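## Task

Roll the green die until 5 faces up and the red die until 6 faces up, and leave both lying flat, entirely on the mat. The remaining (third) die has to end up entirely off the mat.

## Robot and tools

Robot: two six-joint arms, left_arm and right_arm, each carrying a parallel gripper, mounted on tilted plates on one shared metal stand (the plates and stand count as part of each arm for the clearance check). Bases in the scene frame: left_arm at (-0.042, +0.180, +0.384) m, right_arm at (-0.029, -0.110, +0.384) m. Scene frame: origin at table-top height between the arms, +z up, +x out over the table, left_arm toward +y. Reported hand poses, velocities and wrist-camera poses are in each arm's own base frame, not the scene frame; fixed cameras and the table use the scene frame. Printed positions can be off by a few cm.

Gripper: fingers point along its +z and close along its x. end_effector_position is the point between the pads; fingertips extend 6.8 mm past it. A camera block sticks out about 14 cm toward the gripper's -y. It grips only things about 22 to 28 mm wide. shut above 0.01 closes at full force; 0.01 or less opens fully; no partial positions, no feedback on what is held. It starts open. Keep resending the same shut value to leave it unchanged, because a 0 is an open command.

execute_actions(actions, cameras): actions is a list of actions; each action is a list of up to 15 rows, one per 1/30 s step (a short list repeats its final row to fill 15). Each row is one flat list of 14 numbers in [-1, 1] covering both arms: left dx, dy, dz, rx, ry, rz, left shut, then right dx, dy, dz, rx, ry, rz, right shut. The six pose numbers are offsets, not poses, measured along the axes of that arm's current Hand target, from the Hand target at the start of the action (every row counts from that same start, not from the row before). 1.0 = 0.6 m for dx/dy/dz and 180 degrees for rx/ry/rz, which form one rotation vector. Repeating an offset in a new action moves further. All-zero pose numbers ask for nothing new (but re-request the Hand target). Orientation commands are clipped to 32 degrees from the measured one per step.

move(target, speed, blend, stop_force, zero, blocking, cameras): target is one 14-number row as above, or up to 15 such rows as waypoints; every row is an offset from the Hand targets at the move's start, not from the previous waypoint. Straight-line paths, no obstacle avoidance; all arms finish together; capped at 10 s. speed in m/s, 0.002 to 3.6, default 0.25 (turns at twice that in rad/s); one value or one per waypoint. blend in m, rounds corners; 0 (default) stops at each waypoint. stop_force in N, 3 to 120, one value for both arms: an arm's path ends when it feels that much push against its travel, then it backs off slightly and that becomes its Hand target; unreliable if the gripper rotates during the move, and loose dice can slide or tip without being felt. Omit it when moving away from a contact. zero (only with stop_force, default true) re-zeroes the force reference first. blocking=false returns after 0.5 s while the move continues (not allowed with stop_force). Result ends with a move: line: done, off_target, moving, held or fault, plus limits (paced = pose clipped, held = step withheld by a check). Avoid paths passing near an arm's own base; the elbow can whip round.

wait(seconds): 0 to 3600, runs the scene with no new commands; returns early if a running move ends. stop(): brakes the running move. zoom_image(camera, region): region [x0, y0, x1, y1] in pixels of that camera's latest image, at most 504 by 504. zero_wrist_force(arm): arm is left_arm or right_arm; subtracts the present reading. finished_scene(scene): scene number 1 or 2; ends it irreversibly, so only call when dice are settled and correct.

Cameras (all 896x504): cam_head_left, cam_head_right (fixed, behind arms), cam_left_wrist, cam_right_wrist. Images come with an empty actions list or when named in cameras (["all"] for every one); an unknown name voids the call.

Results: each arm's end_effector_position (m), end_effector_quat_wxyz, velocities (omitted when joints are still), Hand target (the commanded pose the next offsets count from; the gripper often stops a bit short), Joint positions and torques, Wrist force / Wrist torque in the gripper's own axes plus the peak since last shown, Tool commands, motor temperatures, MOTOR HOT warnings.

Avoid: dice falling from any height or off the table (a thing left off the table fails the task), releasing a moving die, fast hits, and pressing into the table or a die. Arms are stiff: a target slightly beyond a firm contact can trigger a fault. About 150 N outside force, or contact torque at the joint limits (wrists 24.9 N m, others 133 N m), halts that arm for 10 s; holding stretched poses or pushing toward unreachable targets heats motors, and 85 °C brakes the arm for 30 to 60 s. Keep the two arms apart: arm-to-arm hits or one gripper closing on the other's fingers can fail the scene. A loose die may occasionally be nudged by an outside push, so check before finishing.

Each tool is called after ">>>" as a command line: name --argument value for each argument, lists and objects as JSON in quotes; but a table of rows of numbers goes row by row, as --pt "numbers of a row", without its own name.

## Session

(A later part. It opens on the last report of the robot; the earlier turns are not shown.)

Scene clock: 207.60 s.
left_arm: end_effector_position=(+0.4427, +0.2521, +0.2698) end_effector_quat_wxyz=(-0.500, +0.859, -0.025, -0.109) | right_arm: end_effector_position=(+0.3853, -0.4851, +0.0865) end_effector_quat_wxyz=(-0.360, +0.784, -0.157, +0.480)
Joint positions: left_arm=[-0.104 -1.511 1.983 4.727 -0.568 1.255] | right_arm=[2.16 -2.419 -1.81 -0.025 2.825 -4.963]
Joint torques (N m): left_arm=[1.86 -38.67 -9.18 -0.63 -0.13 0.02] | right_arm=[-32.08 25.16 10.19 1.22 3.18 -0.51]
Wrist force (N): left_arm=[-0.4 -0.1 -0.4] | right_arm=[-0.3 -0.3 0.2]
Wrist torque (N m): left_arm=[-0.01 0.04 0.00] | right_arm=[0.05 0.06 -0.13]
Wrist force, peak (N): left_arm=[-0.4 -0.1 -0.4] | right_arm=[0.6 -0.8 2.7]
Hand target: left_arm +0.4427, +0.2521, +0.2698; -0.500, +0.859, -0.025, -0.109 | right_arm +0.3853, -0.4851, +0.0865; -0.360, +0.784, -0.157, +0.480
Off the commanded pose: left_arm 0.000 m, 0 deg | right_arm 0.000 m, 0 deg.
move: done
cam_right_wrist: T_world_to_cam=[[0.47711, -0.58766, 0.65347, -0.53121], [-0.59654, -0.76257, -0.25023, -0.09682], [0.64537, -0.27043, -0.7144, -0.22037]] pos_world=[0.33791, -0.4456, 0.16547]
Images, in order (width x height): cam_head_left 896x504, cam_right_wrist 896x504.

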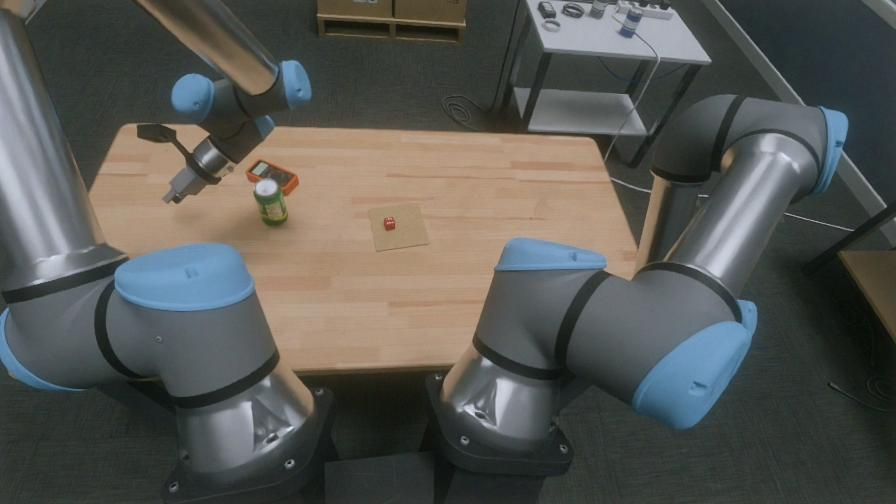

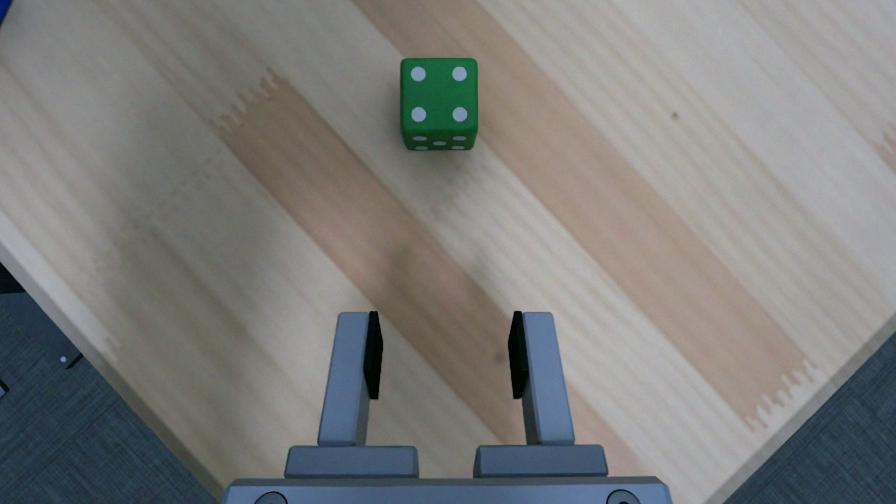

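>>> move --target '[0,0,0,0,0,0,0,-0.0033,0,0.1572,0,0,0,0]' --speed 0.12 --cameras '["cam_right_wrist"]'

>>> execute_actions --actions '[[[0,0,0,0,0,0,0,0,0,0,0,0,0,1]]]'

>>> move --pt "0 0 0 0 0 0 0 0 -0.1277 -0.1072 0 0 0 1" --pt "0 0 0 0 0 0 0 -0.2423 -0.6415 0.5162 -0.4047 0.0421 0.1902 1" --pt "0 0 0 0 0 0 0 -0.2423 -0.5457 0.5965 -0.4047 0.0421 0.1902 1" --speed '[0.4,0.4,0.2]' --blend '[0.03,0.015,0]' --cameras '["cam_right_wrist","cam_head_left"]'

Scene clock: 225.67 s.
left_arm: end_effector_position=(+0.4427, +0.2521, +0.2698) end_effector_quat_wxyz=(-0.500, +0.859, -0.025, -0.109) | right_arm: end_effector_position=(+0.4661, -0.4450, +0.0588) end_effector_quat_wxyz=(-0.360, +0.784, -0.157, +0.480)
Joint positions: left_arm=[-0.104 -1.511 1.983 4.727 -0.568 1.255] | right_arm=[2.31 -2.553 -1.726 0.35 2.736 -4.616]
Joint torques (N m): left_arm=[1.07 -37.82 -8.24 -0.54 -0.14 -0.06] | right_arm=[-24.56 55.82 -16.22 1.82 3.12 -0.5]
Wrist force (N): left_arm=[0.0 -0.2 -0.3] | right_arm=[-0.1 -0.3 0.1]
Wrist torque (N m): left_arm=[-0.02 0.01 0.00] | right_arm=[0.02 0.07 0.05]
Wrist force, peak (N): left_arm=[-0.1 -0.5 -0.5] | right_arm=[-0.2 -0.4 1.7]
Hand target: left_arm +0.4427, +0.2521, +0.2698; -0.500, +0.859, -0.025, -0.109 | right_arm +0.4661, -0.4450, +0.0589; -0.360, +0.784, -0.157, +0.480
Off the commanded pose: left_arm 0.000 m, 0 deg | right_arm 0.000 m, 0 deg.
move: done
cam_right_wrist: T_world_to_cam=[[0.47712, -0.58778, 0.65336, -0.52806], [-0.59665, -0.76249, -0.25024, -0.02492], [0.64526, -0.27043, -0.71449, -0.28147]] pos_world=[0.41871, -0.4055, 0.13767]

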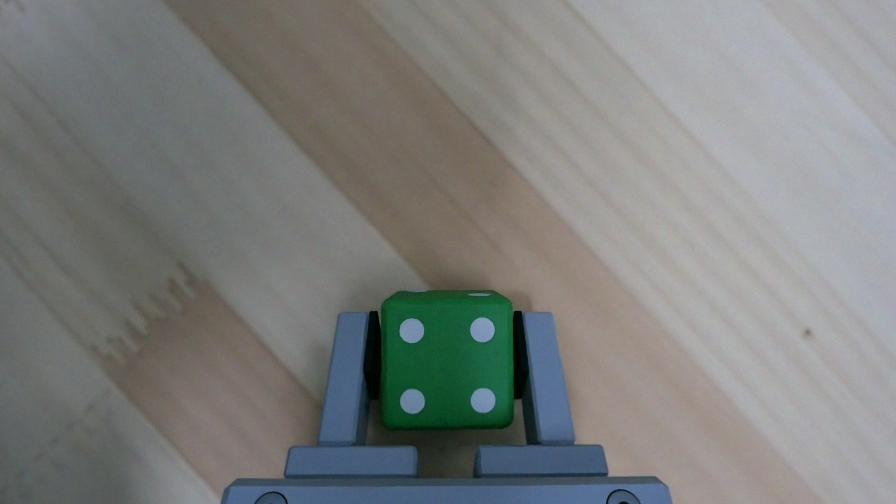

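Scene clock: 226.37 s.
left_arm: end_effector_position=(+0.4427, +0.2521, +0.2698) end_effector_quat_wxyz=(-0.500, +0.859, -0.025, -0.109) | right_arm: end_effector_position=(+0.4661, -0.4450, +0.0589) end_effector_quat_wxyz=(-0.360, +0.784, -0.157, +0.480)
Joint positions: left_arm=[-0.104 -1.511 1.983 4.727 -0.568 1.255] | right_arm=[2.31 -2.553 -1.726 0.35 2.736 -4.616]
Joint torques (N m): left_arm=[1.73 -37.56 -8.97 -0.55 -0.01 -0.41] | right_arm=[-26.47 54.61 -14.87 3.68 3.23 1.83]
Wrist force (N): left_arm=[-0.1 0.0 -0.2] | right_arm=[0.0 0.0 0.4]
Wrist torque (N m): left_arm=[0.00 0.02 0.00] | right_arm=[0.05 0.05 0.05]
Wrist force, peak (N): left_arm=[-0.3 0.0 -0.4] | right_arm=[-0.2 0.1 0.7]
Hand target: left_arm +0.4427, +0.2521, +0.2698; -0.500, +0.859, -0.025, -0.109 | right_arm +0.4661, -0.4450, +0.0589; -0.360, +0.784, -0.157, +0.480
Off the commanded pose: left_arm 0.000 m, 0 deg | right_arm 0.000 m, 0 deg.

Scene clock: 229.37 s.
left_arm: end_effector_position=(+0.4427, +0.2521, +0.2698) end_effector_quat_wxyz=(-0.500, +0.859, -0.025, -0.109) | right_arm: end_effector_position=(+0.6728, +0.0154, +0.1002) end_effector_quat_wxyz=(+0.062, +0.735, -0.638, +0.223)
Joint positions: left_arm=[-0.104 -1.511 1.983 4.727 -0.568 1.255] | right_arm=[3.494 -2.129 -1.742 -0.727 1.118 -2.956]
Joint torques (N m): left_arm=[2.28 -39.49 -9.9 -0.52 -0.23 -0.21] | right_arm=[19.56 41.11 -4.29 1.25 -1.04 1.27]
Wrist force (N): left_arm=[-0.2 -0.4 -0.1] | right_arm=[0.5 -0.1 0.6]
Wrist torque (N m): left_arm=[-0.04 0.03 0.00] | right_arm=[-0.02 -0.01 -0.21]
Wrist force, peak (N): left_arm=[-0.3 -0.1 -0.5] | right_arm=[0.2 -0.8 -2.3]
Hand target: left_arm +0.4427, +0.2521, +0.2698; -0.500, +0.859, -0.025, -0.109 | right_arm +0.6728, +0.0154, +0.1001; +0.062, +0.735, -0.638, +0.223
Off the commanded pose: left_arm 0.000 m, 0 deg | right_arm 0.000 m, 0 deg.
move: done
cam_right_wrist: T_world_to_cam=[[0.09783, -0.90267, 0.41908, -0.0996], [-0.81372, 0.16989, 0.55588, 0.51083], [-0.57297, -0.39539, -0.7179, 0.56111]] pos_world=[0.74691, 0.04517, 0.1606]
Images, in order (width x height): cam_head_left 896x504, cam_right_wrist 896x504.

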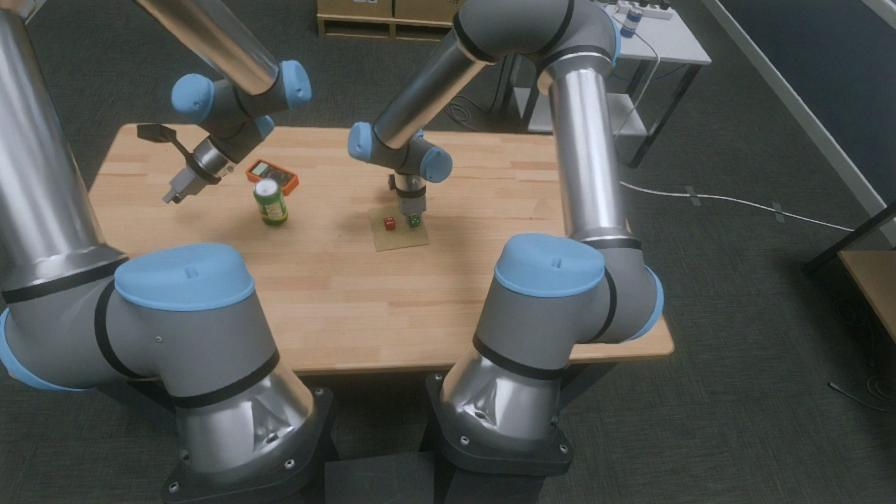

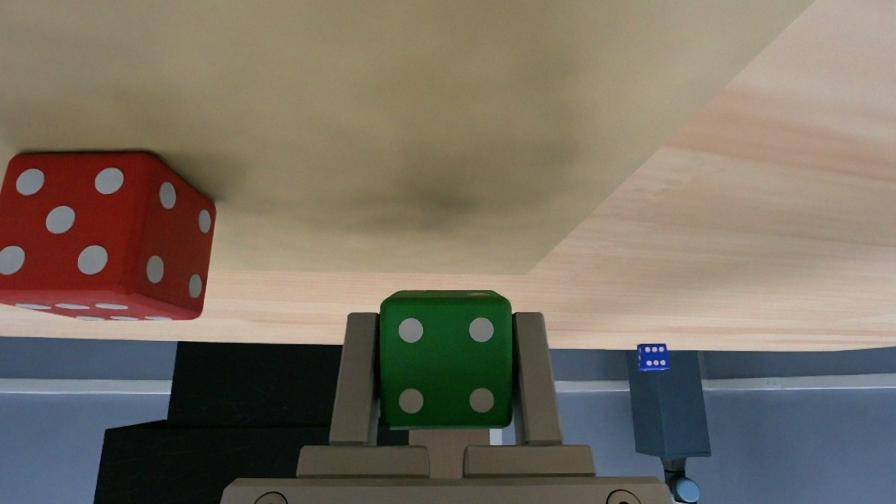

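>>> move --target '[0,0,0,0,0,0,0,-0.0097,-0.0022,-0.001,0,0,0,1]' --speed 0.1

>>> move --target '[0,0,0,0,0,0,0,0,-0.0169,0.0362,0,0,0,1]' --speed 0.015 --stop_force 6

>>> execute_actions --actions '[[[0,0,0,0,0,0,0,0,0,0,0,0,0,0]]]'

>>> move --pt "0 0 0 0 0 0 0 0 0.0212 -0.0453 0 0 0 0" --pt "0 0 0 0 0 0 0 0 0.0987 -0.2114 0 0 0 0" --speed '[0.08,0.3]' --blend '[0.01,0]' --cameras '["cam_head_left","cam_head_right","cam_right_wrist"]'

>>> zoom_image --camera "cam_head_left" --region '[350, 190, 450, 260]'

>>> zoom_image --camera "cam_head_right" --region '[350, 190, 450, 260]'

Scene clock: 245.30 s.
left_arm: end_effector_position=(+0.4427, +0.2521, +0.2698) end_effector_quat_wxyz=(-0.500, +0.859, -0.025, -0.109) | right_arm: end_effector_position=(+0.6734, +0.0212, +0.0985) end_effector_quat_wxyz=(+0.062, +0.735, -0.638, +0.223)
Joint positions: left_arm=[-0.104 -1.511 1.983 4.727 -0.568 1.255] | right_arm=[3.503 -2.133 -1.738 -0.73 1.117 -2.947]
Joint torques (N m): left_arm=[2.5 -38.99 -9.53 -0.54 -0.18 -0.13] | right_arm=[2.74 54.97 2.55 2.79 -0.74 -1.91]
Wrist force (N): left_arm=[-0.1 0.2 -0.2] | right_arm=[0.4 0.3 0.9]
Wrist torque (N m): left_arm=[0.01 0.01 0.00] | right_arm=[0.01 0.00 -0.03]
Wrist force, peak (N): left_arm=[-0.4 -0.3 -0.5] | right_arm=[1.2 0.2 0.8]
Hand target: left_arm +0.4427, +0.2521, +0.2698; -0.500, +0.859, -0.025, -0.109 | right_arm +0.6734, +0.0212, +0.0986; +0.062, +0.735, -0.638, +0.223
Off the commanded pose: left_arm 0.000 m, 0 deg | right_arm 0.000 m, 0 deg.
move: done

Scene clock: 247.40 s.
left_arm: end_effector_position=(+0.4427, +0.2521, +0.2698) end_effector_quat_wxyz=(-0.500, +0.859, -0.025, -0.109) | right_arm: end_effector_position=(+0.6835, +0.0170, +0.0869) end_effector_quat_wxyz=(+0.062, +0.735, -0.638, +0.223)
Joint positions: left_arm=[-0.104 -1.511 1.983 4.727 -0.568 1.255] | right_arm=[3.491 -2.17 -1.714 -0.712 1.118 -2.96]
Joint torques (N m): left_arm=[1.97 -38.71 -9.47 -0.68 -0.25 -0.13] | right_arm=[19.32 52.43 -9.38 -0.89 -2.48 2.14]
Wrist force (N): left_arm=[0.0 0.1 -0.1] | right_arm=[-0.4 3.3 -10.0]
Wrist torque (N m): left_arm=[0.00 0.00 0.01] | right_arm=[-0.02 0.02 -0.15]
Wrist force, peak (N): left_arm=[-0.1 -0.1 -0.6] | right_arm=[1.7 12.2 -24.9]
Hand target: left_arm +0.4427, +0.2521, +0.2698; -0.500, +0.859, -0.025, -0.109 | right_arm +0.6835, +0.0170, +0.0870; +0.062, +0.735, -0.638, +0.223 (not the last commanded pose)
Off the commanded pose: left_arm 0.000 m, 0 deg | right_arm 0.008 m, 0 deg.
move: contact (right_arm)

Scene clock: 248.10 s.
left_arm: end_effector_position=(+0.4427, +0.2521, +0.2698) end_effector_quat_wxyz=(-0.500, +0.859, -0.025, -0.109) | right_arm: end_effector_position=(+0.6835, +0.0169, +0.0869) end_effector_quat_wxyz=(+0.062, +0.735, -0.638, +0.223)
Joint positions: left_arm=[-0.104 -1.511 1.983 4.727 -0.568 1.255] | right_arm=[3.491 -2.17 -1.714 -0.712 1.118 -2.96]
Joint torques (N m): left_arm=[2.09 -38.01 -9.23 -0.69 -0.11 -0.41] | right_arm=[18.92 53.18 3.23 2.32 -1.69 1.81]
Wrist force (N): left_arm=[-0.1 0.2 -0.3] | right_arm=[0.4 0.5 0.4]
Wrist torque (N m): left_arm=[0.02 0.02 0.00] | right_arm=[0.05 0.01 -0.15]
Wrist force, peak (N): left_arm=[-0.3 -0.2 -0.4] | right_arm=[0.1 0.9 -1.3]
Hand target: left_arm +0.4427, +0.2521, +0.2698; -0.500, +0.859, -0.025, -0.109 | right_arm +0.6835, +0.0170, +0.0870; +0.062, +0.735, -0.638, +0.223
Off the commanded pose: left_arm 0.000 m, 0 deg | right_arm 0.000 m, 0 deg.

Scene clock: 249.33 s.
left_arm: end_effector_position=(+0.4427, +0.2521, +0.2698) end_effector_quat_wxyz=(-0.500, +0.859, -0.025, -0.109) | right_arm: end_effector_position=(+0.5949, +0.0539, +0.1887) end_effector_quat_wxyz=(+0.062, +0.735, -0.638, +0.223)
Joint positions: left_arm=[-0.104 -1.511 1.983 4.727 -0.568 1.255] | right_arm=[3.609 -1.851 -1.871 -0.932 1.108 -2.83]
Joint torques (N m): left_arm=[1.78 -38.77 -9.36 -0.43 -0.19 -0.23] | right_arm=[6.57 44.36 20.33 0.47 0.2 -0.81]
Wrist force (N): left_arm=[0.0 0.1 -0.5] | right_arm=[0.5 0.2 0.6]
Wrist torque (N m): left_arm=[0.01 0.01 0.00] | right_arm=[-0.01 -0.08 -0.05]
Wrist force, peak (N): left_arm=[-0.3 -0.1 -0.4] | right_arm=[0.2 -0.4 2.2]
Hand target: left_arm +0.4427, +0.2521, +0.2698; -0.500, +0.859, -0.025, -0.109 | right_arm +0.5949, +0.0539, +0.1888; +0.062, +0.735, -0.638, +0.223
Off the commanded pose: left_arm 0.000 m, 0 deg | right_arm 0.000 m, 0 deg.
move: done
cam_right_wrist: T_world_to_cam=[[0.09803, -0.90252, 0.41934, -0.09452], [-0.81373, 0.16988, 0.55586, 0.39172], [-0.57291, -0.39572, -0.71776, 0.5952]] pos_world=[0.66902, 0.08367, 0.2491]

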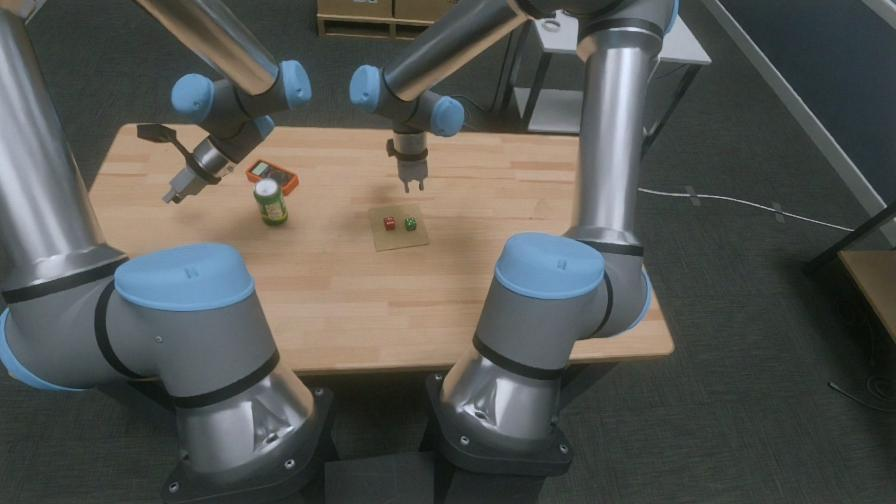

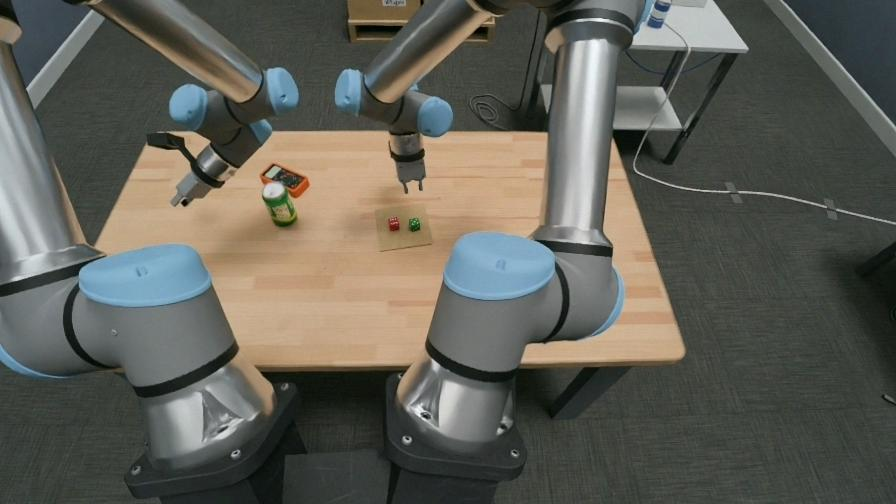

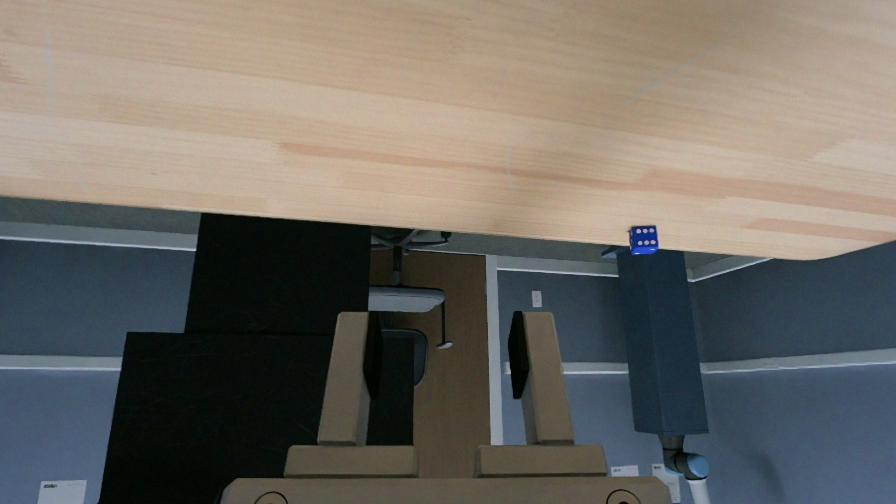

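Scaled by 5.040 from the camera's image (finer frame: 1280x720).

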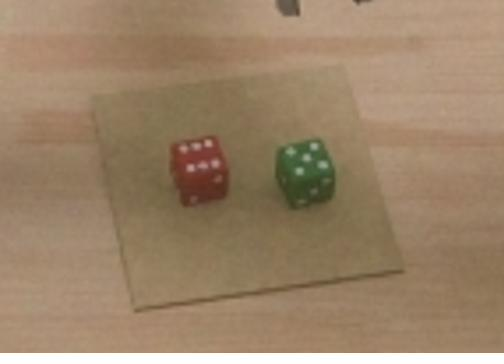

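Scaled by 5.040 from the camera's image (finer frame: 1280x720).

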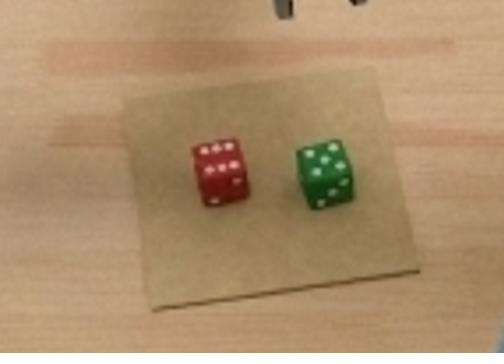

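>>> finished_scene --scene 2

The scene is finished: the task was done.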